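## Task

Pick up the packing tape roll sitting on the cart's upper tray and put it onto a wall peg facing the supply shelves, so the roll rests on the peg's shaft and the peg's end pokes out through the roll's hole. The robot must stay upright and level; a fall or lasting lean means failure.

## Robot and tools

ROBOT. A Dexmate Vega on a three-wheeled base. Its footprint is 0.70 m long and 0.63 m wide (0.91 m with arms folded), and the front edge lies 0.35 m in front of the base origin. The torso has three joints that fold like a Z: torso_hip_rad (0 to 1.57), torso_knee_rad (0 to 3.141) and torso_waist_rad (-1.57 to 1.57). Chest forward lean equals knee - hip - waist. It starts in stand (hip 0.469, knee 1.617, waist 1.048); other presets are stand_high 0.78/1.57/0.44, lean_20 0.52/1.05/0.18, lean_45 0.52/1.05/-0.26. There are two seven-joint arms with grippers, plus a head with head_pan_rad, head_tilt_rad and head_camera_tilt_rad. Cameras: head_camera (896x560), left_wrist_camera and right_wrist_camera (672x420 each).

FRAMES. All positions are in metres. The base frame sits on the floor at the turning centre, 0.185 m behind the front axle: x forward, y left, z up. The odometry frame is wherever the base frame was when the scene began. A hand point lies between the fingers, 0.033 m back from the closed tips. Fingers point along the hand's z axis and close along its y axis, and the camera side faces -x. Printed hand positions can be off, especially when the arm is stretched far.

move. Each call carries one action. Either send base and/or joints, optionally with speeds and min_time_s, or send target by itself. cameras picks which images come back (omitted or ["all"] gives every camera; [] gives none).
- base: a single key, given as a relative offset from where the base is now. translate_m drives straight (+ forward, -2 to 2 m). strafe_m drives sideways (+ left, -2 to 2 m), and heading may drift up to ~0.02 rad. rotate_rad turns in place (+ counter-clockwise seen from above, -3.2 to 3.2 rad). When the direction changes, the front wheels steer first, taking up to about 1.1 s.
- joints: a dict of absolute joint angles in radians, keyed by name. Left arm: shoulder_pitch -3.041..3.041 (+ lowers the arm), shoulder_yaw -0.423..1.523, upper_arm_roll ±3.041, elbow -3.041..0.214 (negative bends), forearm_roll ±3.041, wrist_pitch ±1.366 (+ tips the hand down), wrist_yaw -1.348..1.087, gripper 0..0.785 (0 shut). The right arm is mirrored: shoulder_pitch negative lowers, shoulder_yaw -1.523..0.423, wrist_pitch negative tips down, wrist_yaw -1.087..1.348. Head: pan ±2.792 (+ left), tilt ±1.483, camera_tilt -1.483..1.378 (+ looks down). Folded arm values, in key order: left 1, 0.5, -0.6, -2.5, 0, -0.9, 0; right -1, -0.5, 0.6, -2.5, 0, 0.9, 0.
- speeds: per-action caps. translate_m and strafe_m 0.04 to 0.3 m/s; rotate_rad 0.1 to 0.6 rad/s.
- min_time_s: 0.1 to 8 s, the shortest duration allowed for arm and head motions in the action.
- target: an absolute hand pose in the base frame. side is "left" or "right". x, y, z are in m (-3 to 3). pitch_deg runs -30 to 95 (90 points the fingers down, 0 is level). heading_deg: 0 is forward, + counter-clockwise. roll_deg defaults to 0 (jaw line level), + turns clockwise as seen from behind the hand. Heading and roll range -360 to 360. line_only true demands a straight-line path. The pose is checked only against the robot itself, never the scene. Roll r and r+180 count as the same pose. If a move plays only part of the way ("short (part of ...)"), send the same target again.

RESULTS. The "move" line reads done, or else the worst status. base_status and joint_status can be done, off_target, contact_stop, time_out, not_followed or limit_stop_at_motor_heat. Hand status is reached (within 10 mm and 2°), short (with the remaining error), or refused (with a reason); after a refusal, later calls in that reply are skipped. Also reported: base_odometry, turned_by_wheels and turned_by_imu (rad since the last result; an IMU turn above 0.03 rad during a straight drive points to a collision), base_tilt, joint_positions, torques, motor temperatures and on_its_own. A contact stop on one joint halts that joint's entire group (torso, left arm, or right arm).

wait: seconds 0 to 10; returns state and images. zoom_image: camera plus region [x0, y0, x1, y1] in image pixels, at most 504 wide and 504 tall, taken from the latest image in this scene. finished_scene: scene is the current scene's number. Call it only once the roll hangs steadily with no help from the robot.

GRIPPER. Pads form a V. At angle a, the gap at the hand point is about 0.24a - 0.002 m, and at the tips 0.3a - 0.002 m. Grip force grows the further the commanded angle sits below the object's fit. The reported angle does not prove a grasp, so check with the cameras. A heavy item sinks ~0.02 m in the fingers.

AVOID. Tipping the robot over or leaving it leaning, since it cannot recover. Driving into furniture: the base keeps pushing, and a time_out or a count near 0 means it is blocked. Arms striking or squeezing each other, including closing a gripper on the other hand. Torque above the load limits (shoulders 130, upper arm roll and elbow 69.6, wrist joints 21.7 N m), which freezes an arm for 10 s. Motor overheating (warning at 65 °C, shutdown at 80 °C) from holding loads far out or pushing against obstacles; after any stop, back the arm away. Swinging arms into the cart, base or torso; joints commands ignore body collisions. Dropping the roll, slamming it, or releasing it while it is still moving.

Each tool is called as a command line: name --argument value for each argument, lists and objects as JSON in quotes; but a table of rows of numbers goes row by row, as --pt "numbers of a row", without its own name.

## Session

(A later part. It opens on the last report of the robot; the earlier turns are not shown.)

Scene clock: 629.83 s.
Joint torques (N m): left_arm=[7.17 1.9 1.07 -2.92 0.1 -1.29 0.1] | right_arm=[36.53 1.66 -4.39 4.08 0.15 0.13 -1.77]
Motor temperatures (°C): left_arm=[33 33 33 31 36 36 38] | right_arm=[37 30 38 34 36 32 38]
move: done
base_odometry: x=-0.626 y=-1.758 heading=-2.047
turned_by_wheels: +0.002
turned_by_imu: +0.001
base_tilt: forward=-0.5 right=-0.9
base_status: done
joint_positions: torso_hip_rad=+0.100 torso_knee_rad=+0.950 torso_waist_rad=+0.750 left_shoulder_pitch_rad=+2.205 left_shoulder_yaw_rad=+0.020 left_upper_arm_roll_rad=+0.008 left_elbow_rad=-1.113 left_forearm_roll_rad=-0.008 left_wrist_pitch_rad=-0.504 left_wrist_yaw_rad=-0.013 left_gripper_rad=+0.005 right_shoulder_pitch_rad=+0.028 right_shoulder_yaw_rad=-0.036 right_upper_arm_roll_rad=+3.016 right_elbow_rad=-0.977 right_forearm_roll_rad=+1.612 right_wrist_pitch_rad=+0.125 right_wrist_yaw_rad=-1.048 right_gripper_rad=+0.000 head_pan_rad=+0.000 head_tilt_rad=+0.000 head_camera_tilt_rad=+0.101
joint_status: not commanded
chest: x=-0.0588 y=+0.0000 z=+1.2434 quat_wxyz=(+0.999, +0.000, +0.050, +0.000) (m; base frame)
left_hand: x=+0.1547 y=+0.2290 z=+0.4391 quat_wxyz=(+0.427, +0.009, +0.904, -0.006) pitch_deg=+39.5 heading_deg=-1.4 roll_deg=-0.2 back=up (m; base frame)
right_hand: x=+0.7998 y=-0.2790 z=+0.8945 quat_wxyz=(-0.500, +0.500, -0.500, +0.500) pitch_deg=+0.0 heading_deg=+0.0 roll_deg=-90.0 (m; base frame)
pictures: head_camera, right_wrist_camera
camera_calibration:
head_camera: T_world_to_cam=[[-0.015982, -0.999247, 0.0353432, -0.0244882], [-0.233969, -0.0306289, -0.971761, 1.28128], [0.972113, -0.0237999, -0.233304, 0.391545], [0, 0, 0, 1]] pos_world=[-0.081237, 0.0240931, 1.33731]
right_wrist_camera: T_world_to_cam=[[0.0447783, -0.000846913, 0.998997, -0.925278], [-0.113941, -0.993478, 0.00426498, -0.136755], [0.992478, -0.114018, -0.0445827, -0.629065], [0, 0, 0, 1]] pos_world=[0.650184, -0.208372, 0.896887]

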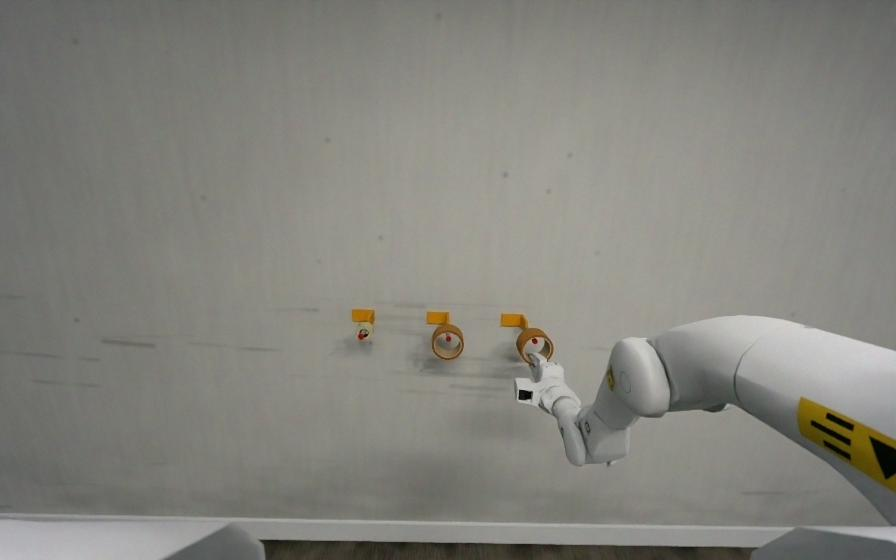

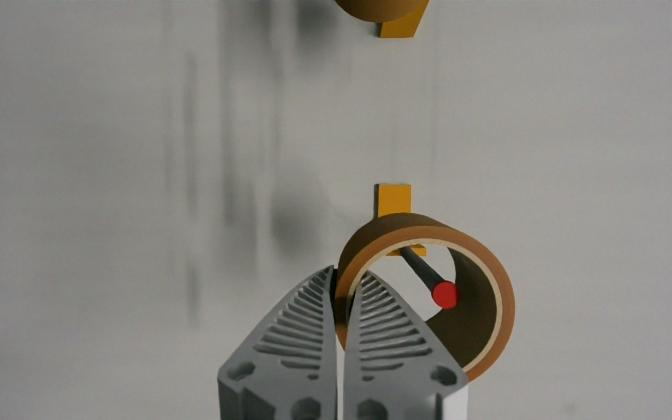

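move --base '{"translate_m":0.036}' --speeds '{"translate_m":0.05}' --cameras '["head_camera","right_wrist_camera"]'

zoom_image --camera "head_camera" --region '[480, 290, 580, 390]'

zoom_image --camera "right_wrist_camera" --region '[300, 100, 520, 400]'

Scene clock: 640.73 s.
Joint torques (N m): left_arm=[8.03 -0.98 0.69 -2.2 0.5 -2.51 0.29] | right_arm=[36.17 1.2 -3.5 3.75 0.19 0.21 -1.63]
Motor temperatures (°C): left_arm=[33 33 33 31 36 36 38] | right_arm=[37 30 38 34 36 32 38]
move: done
base_odometry: x=-0.643 y=-1.790 heading=-2.046
turned_by_wheels: +0.001
turned_by_imu: +0.001
base_tilt: forward=-0.6 right=-0.7
base_status: done
joint_positions: torso_hip_rad=+0.100 torso_knee_rad=+0.950 torso_waist_rad=+0.750 left_shoulder_pitch_rad=+2.205 left_shoulder_yaw_rad=+0.020 left_upper_arm_roll_rad=+0.008 left_elbow_rad=-1.113 left_forearm_roll_rad=-0.008 left_wrist_pitch_rad=-0.504 left_wrist_yaw_rad=-0.013 left_gripper_rad=+0.005 right_shoulder_pitch_rad=+0.028 right_shoulder_yaw_rad=-0.036 right_upper_arm_roll_rad=+3.016 right_elbow_rad=-0.977 right_forearm_roll_rad=+1.612 right_wrist_pitch_rad=+0.125 right_wrist_yaw_rad=-1.048 right_gripper_rad=+0.000 head_pan_rad=+0.000 head_tilt_rad=+0.000 head_camera_tilt_rad=+0.101
joint_status: not commanded
chest: x=-0.0588 y=+0.0000 z=+1.2434 quat_wxyz=(+0.999, +0.000, +0.050, +0.000) (m; base frame)
left_hand: x=+0.1547 y=+0.2290 z=+0.4391 quat_wxyz=(+0.427, +0.009, +0.904, -0.006) pitch_deg=+39.5 heading_deg=-1.4 roll_deg=-0.2 back=up (m; base frame)
right_hand: x=+0.7998 y=-0.2789 z=+0.8945 quat_wxyz=(-0.500, +0.500, -0.500, +0.500) pitch_deg=+0.0 heading_deg=+0.0 roll_deg=-90.0 (m; base frame)
pictures: head_camera, right_wrist_camera
camera_calibration:
head_camera: T_world_to_cam=[[-0.015982, -0.999247, 0.0353432, -0.0244882], [-0.233969, -0.0306289, -0.971761, 1.28128], [0.972113, -0.0237999, -0.233304, 0.391545], [0, 0, 0, 1]] pos_world=[-0.081237, 0.0240931, 1.33731]
right_wrist_camera: T_world_to_cam=[[0.0447784, -0.000846986, 0.998997, -0.925278], [-0.113843, -0.99349, 0.00426049, -0.136818], [0.992489, -0.113919, -0.0445833, -0.629052], [0, 0, 0, 1]] pos_world=[0.650184, -0.208372, 0.896887]

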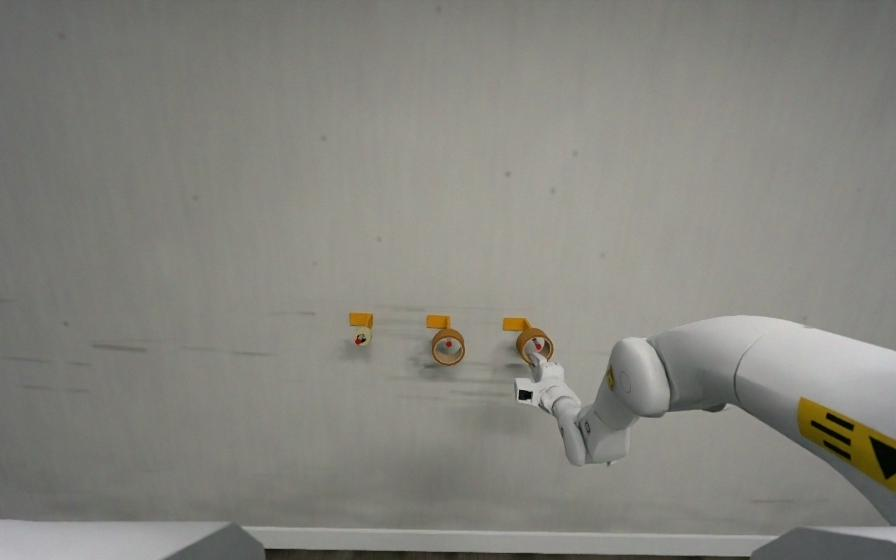

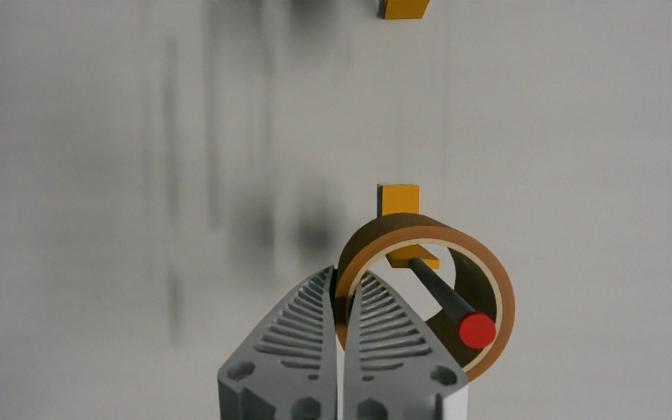

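Scaled by 5.040 from the camera's 896x560 image, which has a finer 960x600 frame.

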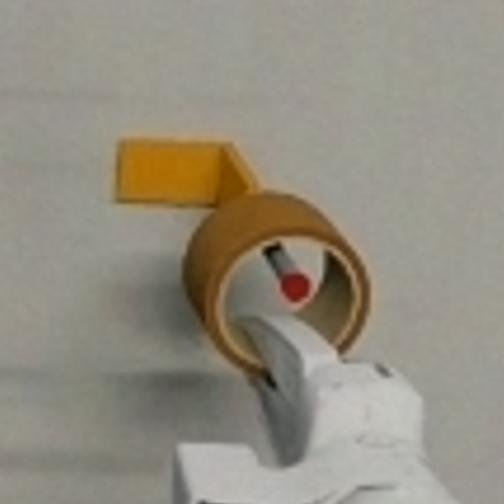

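Scaled by 1.680 from the camera's 672x420 image, which has a finer 960x600 frame.

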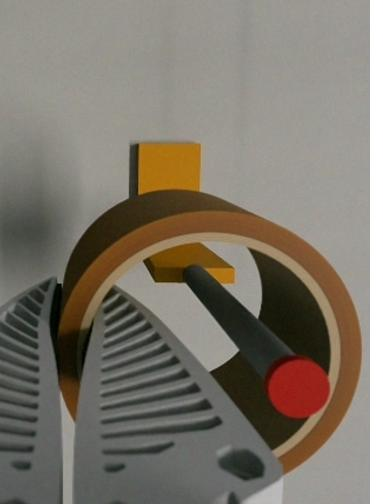

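move --target '{"side":"right","x":0.80,"y":-0.279,"z":0.877,"pitch_deg":0,"heading_deg":0,"roll_deg":-90,"line_only":true}' --cameras '["head_camera","right_wrist_camera"]'

zoom_image --camera "right_wrist_camera" --region '[300, 100, 520, 400]'

zoom_image --camera "head_camera" --region '[480, 290, 580, 390]'

Scene clock: 653.53 s.
Joint torques (N m): left_arm=[6.76 4.02 0.01 -3.64 0.41 -2.89 -0.01] | right_arm=[13 -1.57 2.7 4.44 0.65 -0.12 0.48]
Motor temperatures (°C): left_arm=[33 33 33 31 36 35 38] | right_arm=[37 30 38 34 36 32 38]
move: done
base_odometry: x=-0.643 y=-1.790 heading=-2.046
turned_by_wheels: +0.000
turned_by_imu: +0.000
base_tilt: forward=-0.5 right=-0.8
base_status: not commanded
joint_positions: torso_hip_rad=+0.100 torso_knee_rad=+0.950 torso_waist_rad=+0.750 left_shoulder_pitch_rad=+2.205 left_shoulder_yaw_rad=+0.020 left_upper_arm_roll_rad=+0.008 left_elbow_rad=-1.113 left_forearm_roll_rad=-0.008 left_wrist_pitch_rad=-0.504 left_wrist_yaw_rad=-0.013 left_gripper_rad=+0.005 right_shoulder_pitch_rad=-0.043 right_shoulder_yaw_rad=-0.041 right_upper_arm_roll_rad=+3.018 right_elbow_rad=-0.881 right_forearm_roll_rad=+1.617 right_wrist_pitch_rad=+0.121 right_wrist_yaw_rad=-1.024 right_gripper_rad=+0.000 head_pan_rad=+0.000 head_tilt_rad=+0.000 head_camera_tilt_rad=+0.101
joint_status: not commanded
chest: x=-0.0588 y=+0.0000 z=+1.2434 quat_wxyz=(+0.999, +0.000, +0.050, +0.000) (m; base frame)
left_hand: x=+0.1547 y=+0.2290 z=+0.4391 quat_wxyz=(+0.427, +0.009, +0.904, -0.006) pitch_deg=+39.4 heading_deg=-1.4 roll_deg=-0.2 back=up (m; base frame)
right_hand: x=+0.8002 y=-0.2790 z=+0.8783 quat_wxyz=(-0.500, +0.500, -0.500, +0.500) pitch_deg=-0.1 heading_deg=+0.0 roll_deg=+90.0 (m; base frame)
right_hand_status: reached (straight line, planned for 0.7 s): 1 mm and 0.1 deg off.
pictures: head_camera, right_wrist_camera
camera_calibration:
head_camera: T_world_to_cam=[[-0.0159829, -0.999248, 0.0353396, -0.0244835], [-0.233969, -0.0306252, -0.971762, 1.28128], [0.972113, -0.0238, -0.233304, 0.391545], [0, 0, 0, 1]] pos_world=[-0.081237, 0.0240932, 1.33731]
right_wrist_camera: T_world_to_cam=[[0.0431376, -0.000236732, 0.999069, -0.907669], [-0.113623, -0.993513, 0.00467057, -0.137323], [0.992587, -0.113719, -0.0428846, -0.631615], [0, 0, 0, 1]] pos_world=[0.650485, -0.208474, 0.880378]

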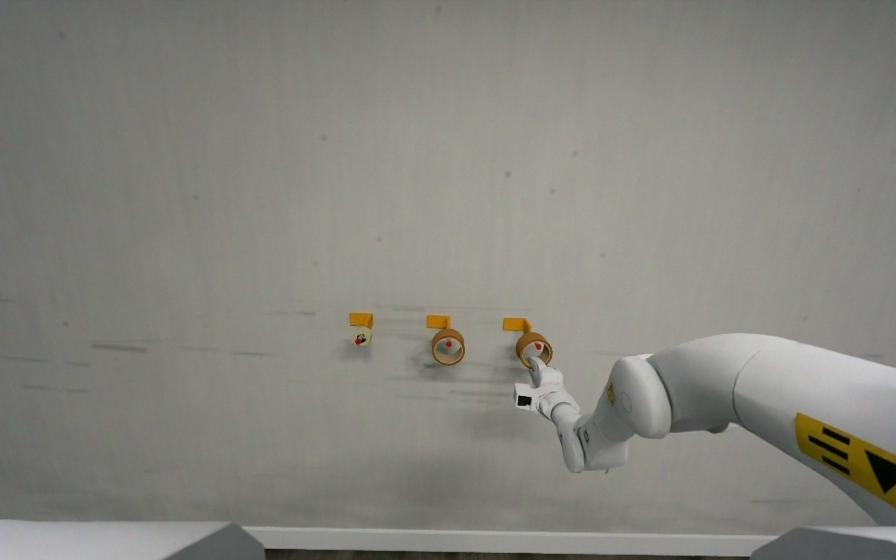

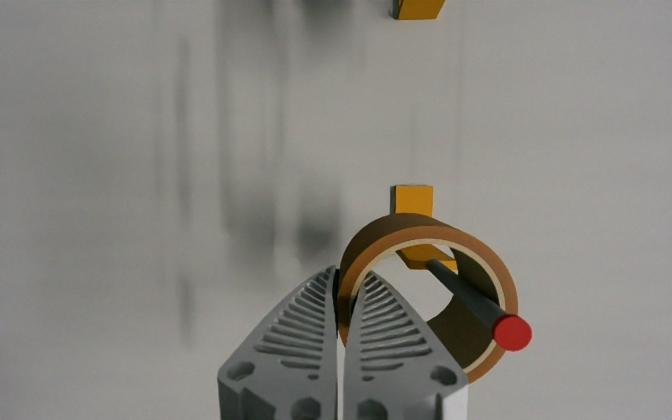

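Scaled by 1.680 from the camera's 672x420 image, which has a finer 960x600 frame.

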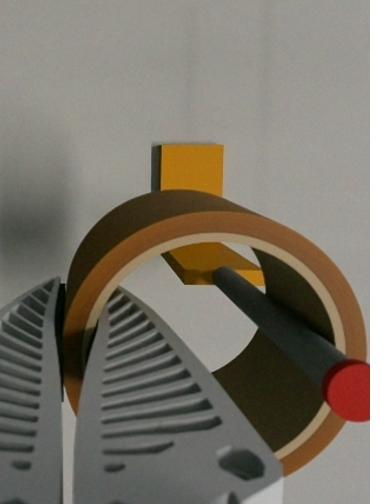

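Scaled by 5.040 from the camera's 896x560 image, which has a finer 960x600 frame.

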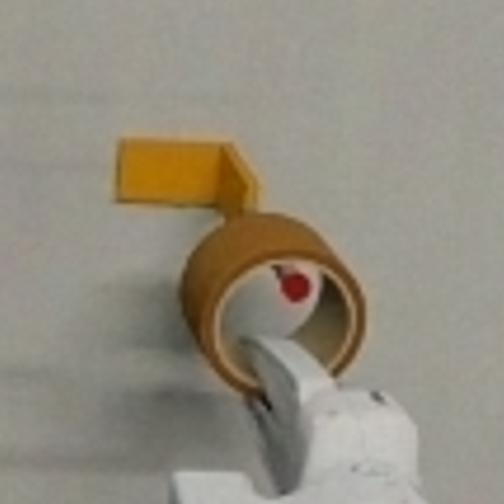

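move --joints '{"right_gripper_rad":0.12}' --cameras '["head_camera","right_wrist_camera"]'

zoom_image --camera "right_wrist_camera" --region '[300, 100, 520, 400]'

zoom_image --camera "head_camera" --region '[480, 290, 580, 390]'

Scene clock: 658.67 s.
Joint torques (N m): left_arm=[5.42 -0.12 2.95 -2.44 1.36 -1.98 0.07] | right_arm=[17.03 -0.62 2.33 4.24 0.41 -0.27 -1.15]
Motor temperatures (°C): left_arm=[33 33 33 31 36 35 38] | right_arm=[37 30 38 34 36 32 38]
move: done
base_odometry: x=-0.643 y=-1.790 heading=-2.046
turned_by_wheels: +0.000
turned_by_imu: +0.000
base_tilt: forward=-0.5 right=-0.7
base_status: not commanded
joint_positions: torso_hip_rad=+0.100 torso_knee_rad=+0.950 torso_waist_rad=+0.750 left_shoulder_pitch_rad=+2.205 left_shoulder_yaw_rad=+0.020 left_upper_arm_roll_rad=+0.008 left_elbow_rad=-1.113 left_forearm_roll_rad=-0.008 left_wrist_pitch_rad=-0.504 left_wrist_yaw_rad=-0.013 left_gripper_rad=+0.005 right_shoulder_pitch_rad=-0.046 right_shoulder_yaw_rad=-0.041 right_upper_arm_roll_rad=+3.019 right_elbow_rad=-0.877 right_forearm_roll_rad=+1.617 right_wrist_pitch_rad=+0.121 right_wrist_yaw_rad=-1.023 right_gripper_rad=+0.120 head_pan_rad=+0.000 head_tilt_rad=+0.000 head_camera_tilt_rad=+0.101
joint_status: all done
chest: x=-0.0589 y=+0.0000 z=+1.2434 quat_wxyz=(+0.999, +0.000, +0.050, +0.000) (m; base frame)
left_hand: x=+0.1547 y=+0.2290 z=+0.4392 quat_wxyz=(+0.427, +0.009, +0.904, -0.006) pitch_deg=+39.4 heading_deg=-1.4 roll_deg=-0.2 back=up (m; base frame)
right_hand: x=+0.8001 y=-0.2790 z=+0.8774 quat_wxyz=(-0.500, +0.500, -0.500, +0.500) pitch_deg=+0.0 heading_deg=+0.0 roll_deg=+90.0 (m; base frame)
pictures: head_camera, right_wrist_camera
camera_calibration:
head_camera: T_world_to_cam=[[-0.0159869, -0.999248, 0.035339, -0.0244845], [-0.233875, -0.030626, -0.971784, 1.28129], [0.972135, -0.0238007, -0.233209, 0.391517], [0, 0, 0, 1]] pos_world=[-0.0813358, 0.0240932, 1.33731]
right_wrist_camera: T_world_to_cam=[[0.0436492, -0.000196516, 0.999047, -0.907173], [-0.113628, -0.993512, 0.00476908, -0.137414], [0.992564, -0.113728, -0.0433884, -0.631094], [0, 0, 0, 1]] pos_world=[0.650385, -0.208473, 0.879581]

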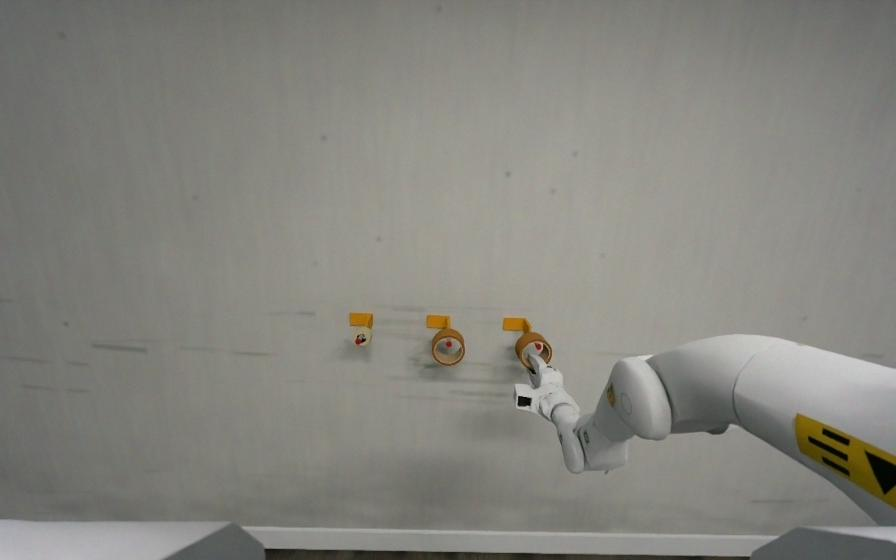

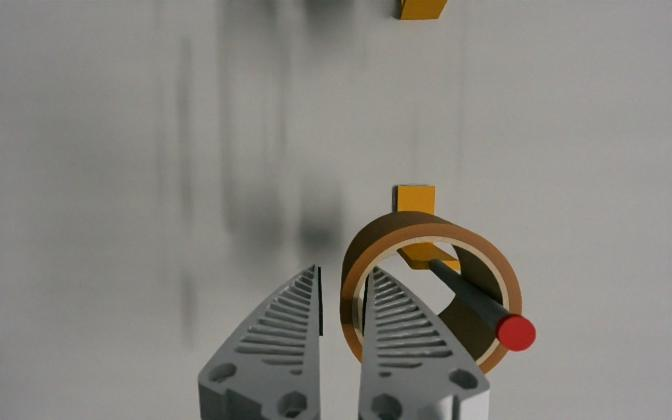

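Scaled by 1.680 from the camera's 672x420 image, which has a finer 960x600 frame.

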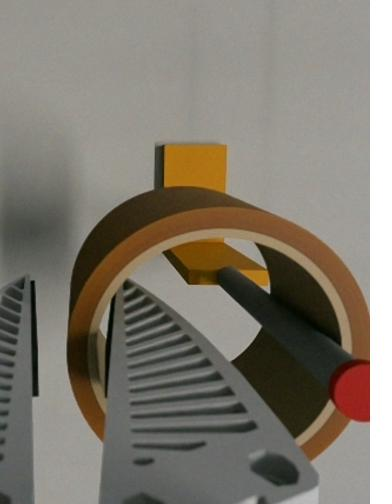

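Scaled by 5.040 from the camera's 896x560 image, which has a finer 960x600 frame.

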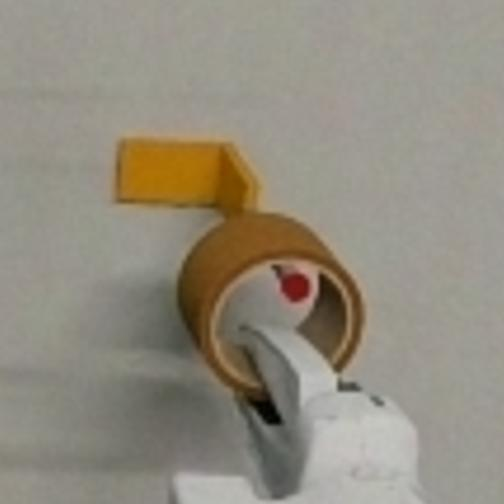

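move --base '{"translate_m":-0.06}' --speeds '{"translate_m":0.05}' --cameras '["head_camera","right_wrist_camera"]'

zoom_image --camera "right_wrist_camera" --region '[300, 100, 520, 400]'

zoom_image --camera "head_camera" --region '[480, 290, 580, 390]'

Scene clock: 665.97 s.
Joint torques (N m): left_arm=[4.86 2.15 -0.44 -4.43 0.47 -3.01 -0.38] | right_arm=[17.71 -1.1 2.7 4.3 0.26 0 -1.05]
Motor temperatures (°C): left_arm=[33 33 33 31 36 35 38] | right_arm=[36 30 38 34 36 32 38]
move: done
base_odometry: x=-0.615 y=-1.736 heading=-2.045
turned_by_wheels: +0.001
turned_by_imu: +0.000
base_tilt: forward=-0.7 right=-0.9
base_status: done
joint_positions: torso_hip_rad=+0.100 torso_knee_rad=+0.950 torso_waist_rad=+0.750 left_shoulder_pitch_rad=+2.205 left_shoulder_yaw_rad=+0.020 left_upper_arm_roll_rad=+0.008 left_elbow_rad=-1.113 left_forearm_roll_rad=-0.008 left_wrist_pitch_rad=-0.504 left_wrist_yaw_rad=-0.013 left_gripper_rad=+0.005 right_shoulder_pitch_rad=-0.046 right_shoulder_yaw_rad=-0.041 right_upper_arm_roll_rad=+3.019 right_elbow_rad=-0.877 right_forearm_roll_rad=+1.617 right_wrist_pitch_rad=+0.121 right_wrist_yaw_rad=-1.023 right_gripper_rad=+0.120 head_pan_rad=+0.000 head_tilt_rad=+0.000 head_camera_tilt_rad=+0.101
joint_status: not commanded
chest: x=-0.0589 y=+0.0000 z=+1.2434 quat_wxyz=(+0.999, +0.000, +0.050, +0.000) (m; base frame)
left_hand: x=+0.1547 y=+0.2290 z=+0.4392 quat_wxyz=(+0.427, +0.009, +0.904, -0.006) pitch_deg=+39.4 heading_deg=-1.4 roll_deg=-0.2 back=up (m; base frame)
right_hand: x=+0.8001 y=-0.2790 z=+0.8774 quat_wxyz=(-0.500, +0.500, -0.500, +0.500) pitch_deg=+0.0 heading_deg=+0.0 roll_deg=+90.0 (m; base frame)
pictures: head_camera, right_wrist_camera
camera_calibration:
head_camera: T_world_to_cam=[[-0.0159869, -0.999248, 0.035339, -0.0244845], [-0.233875, -0.030626, -0.971784, 1.28129], [0.972135, -0.0238007, -0.233209, 0.391517], [0, 0, 0, 1]] pos_world=[-0.0813358, 0.0240932, 1.33731]
right_wrist_camera: T_world_to_cam=[[0.0436487, -0.000200804, 0.999047, -0.907173], [-0.113628, -0.993512, 0.00476476, -0.13741], [0.992564, -0.113728, -0.0433884, -0.631094], [0, 0, 0, 1]] pos_world=[0.650385, -0.208473, 0.879581]

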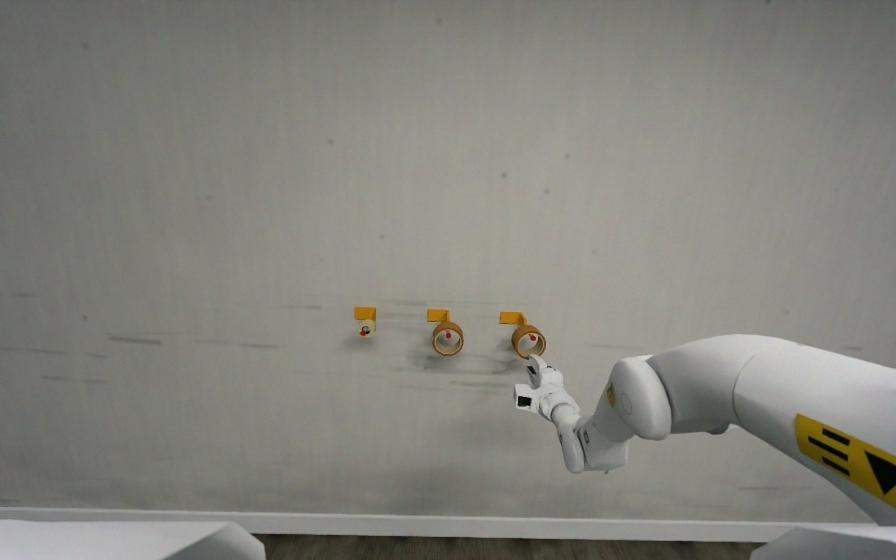

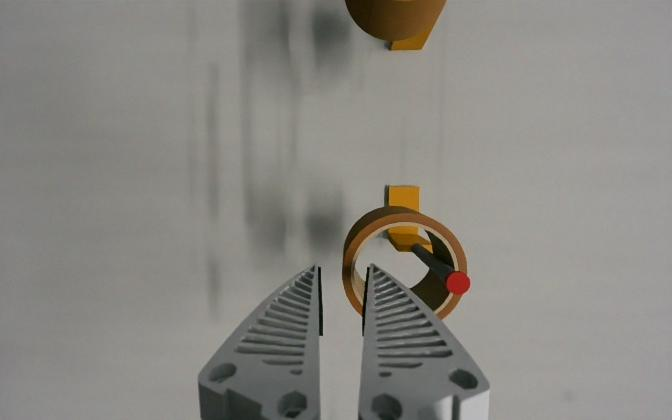

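Scaled by 1.680 from the camera's 672x420 image, which has a finer 960x600 frame.

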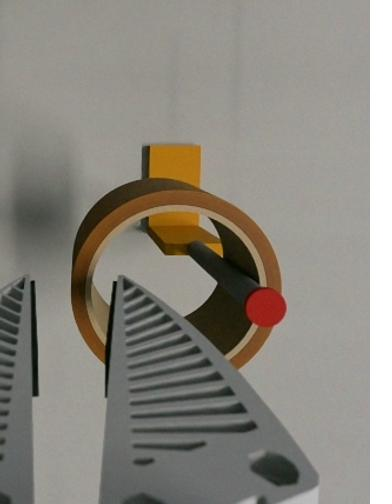

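Scaled by 5.040 from the camera's 896x560 image, which has a finer 960x600 frame.

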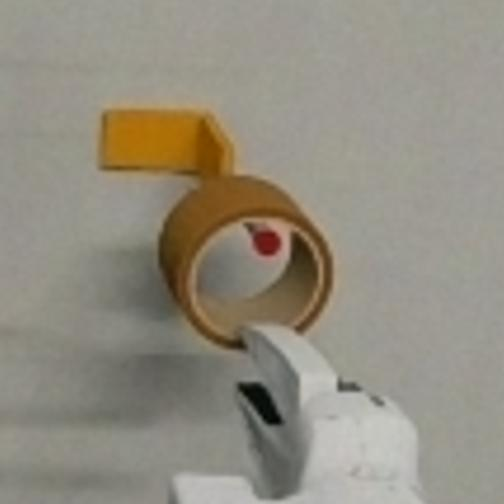

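move --base '{"translate_m":-0.2}' --speeds '{"translate_m":0.12}' --cameras '["head_camera","right_wrist_camera"]'

zoom_image --camera "right_wrist_camera" --region '[300, 100, 520, 400]'

Scene clock: 670.93 s.
Joint torques (N m): left_arm=[5.22 1.05 -1.44 -2.76 -0.12 -2.03 0.01] | right_arm=[18.8 -1.01 3.07 4.11 0.19 0.64 -1.26]
Motor temperatures (°C): left_arm=[33 33 33 31 36 35 38] | right_arm=[36 30 38 34 36 32 38]
move: done
base_odometry: x=-0.524 y=-1.558 heading=-2.043
turned_by_wheels: +0.002
turned_by_imu: +0.004
base_tilt: forward=-0.5 right=-0.7
base_status: done
joint_positions: torso_hip_rad=+0.100 torso_knee_rad=+0.950 torso_waist_rad=+0.750 left_shoulder_pitch_rad=+2.205 left_shoulder_yaw_rad=+0.020 left_upper_arm_roll_rad=+0.008 left_elbow_rad=-1.113 left_forearm_roll_rad=-0.008 left_wrist_pitch_rad=-0.504 left_wrist_yaw_rad=-0.013 left_gripper_rad=+0.005 right_shoulder_pitch_rad=-0.046 right_shoulder_yaw_rad=-0.041 right_upper_arm_roll_rad=+3.019 right_elbow_rad=-0.877 right_forearm_roll_rad=+1.617 right_wrist_pitch_rad=+0.121 right_wrist_yaw_rad=-1.023 right_gripper_rad=+0.120 head_pan_rad=+0.000 head_tilt_rad=+0.000 head_camera_tilt_rad=+0.101
joint_status: not commanded
chest: x=-0.0589 y=+0.0000 z=+1.2434 quat_wxyz=(+0.999, +0.000, +0.050, +0.000) (m; base frame)
left_hand: x=+0.1547 y=+0.2290 z=+0.4392 quat_wxyz=(+0.427, +0.009, +0.904, -0.006) pitch_deg=+39.4 heading_deg=-1.4 roll_deg=-0.2 back=up (m; base frame)
right_hand: x=+0.8000 y=-0.2790 z=+0.8774 quat_wxyz=(-0.500, +0.500, -0.500, +0.500) pitch_deg=+0.0 heading_deg=+0.0 roll_deg=+90.0 (m; base frame)
pictures: head_camera, right_wrist_camera
camera_calibration:
head_camera: T_world_to_cam=[[-0.0159869, -0.999248, 0.035339, -0.0244845], [-0.233875, -0.030626, -0.971784, 1.28129], [0.972135, -0.0238007, -0.233209, 0.391517], [0, 0, 0, 1]] pos_world=[-0.0813358, 0.0240932, 1.33731]
right_wrist_camera: T_world_to_cam=[[0.0437478, -0.000212446, 0.999043, -0.907237], [-0.113726, -0.993501, 0.00476878, -0.137347], [0.992548, -0.113826, -0.0434877, -0.631017], [0, 0, 0, 1]] pos_world=[0.650384, -0.208473, 0.879582]

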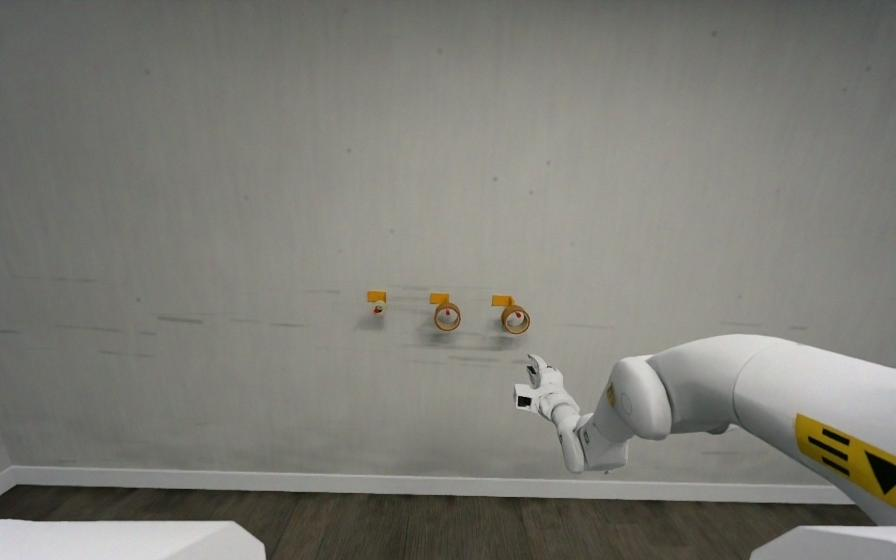

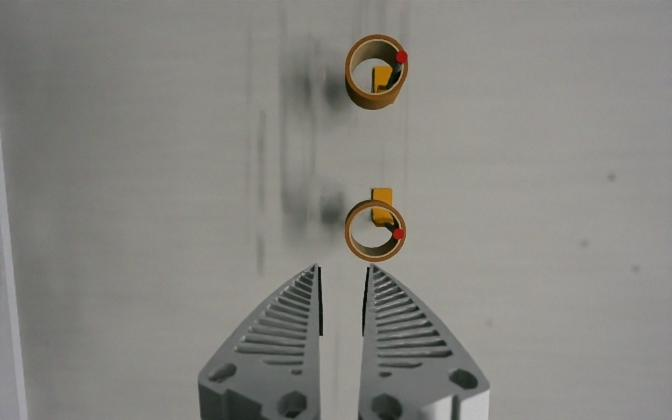

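Scaled by 1.680 from the camera's 672x420 image, which has a finer 960x600 frame.

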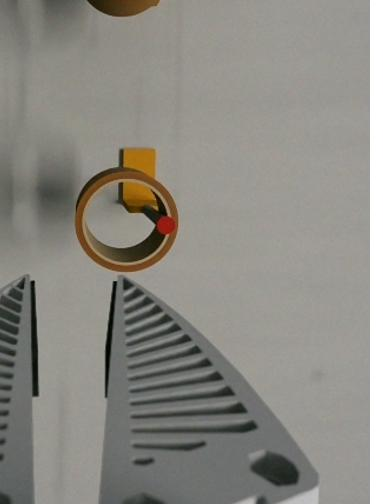

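Tape hangs on the peg with the tip out; the robot is clear.

finished_scene --scene 1

The scene is finished: the task was done.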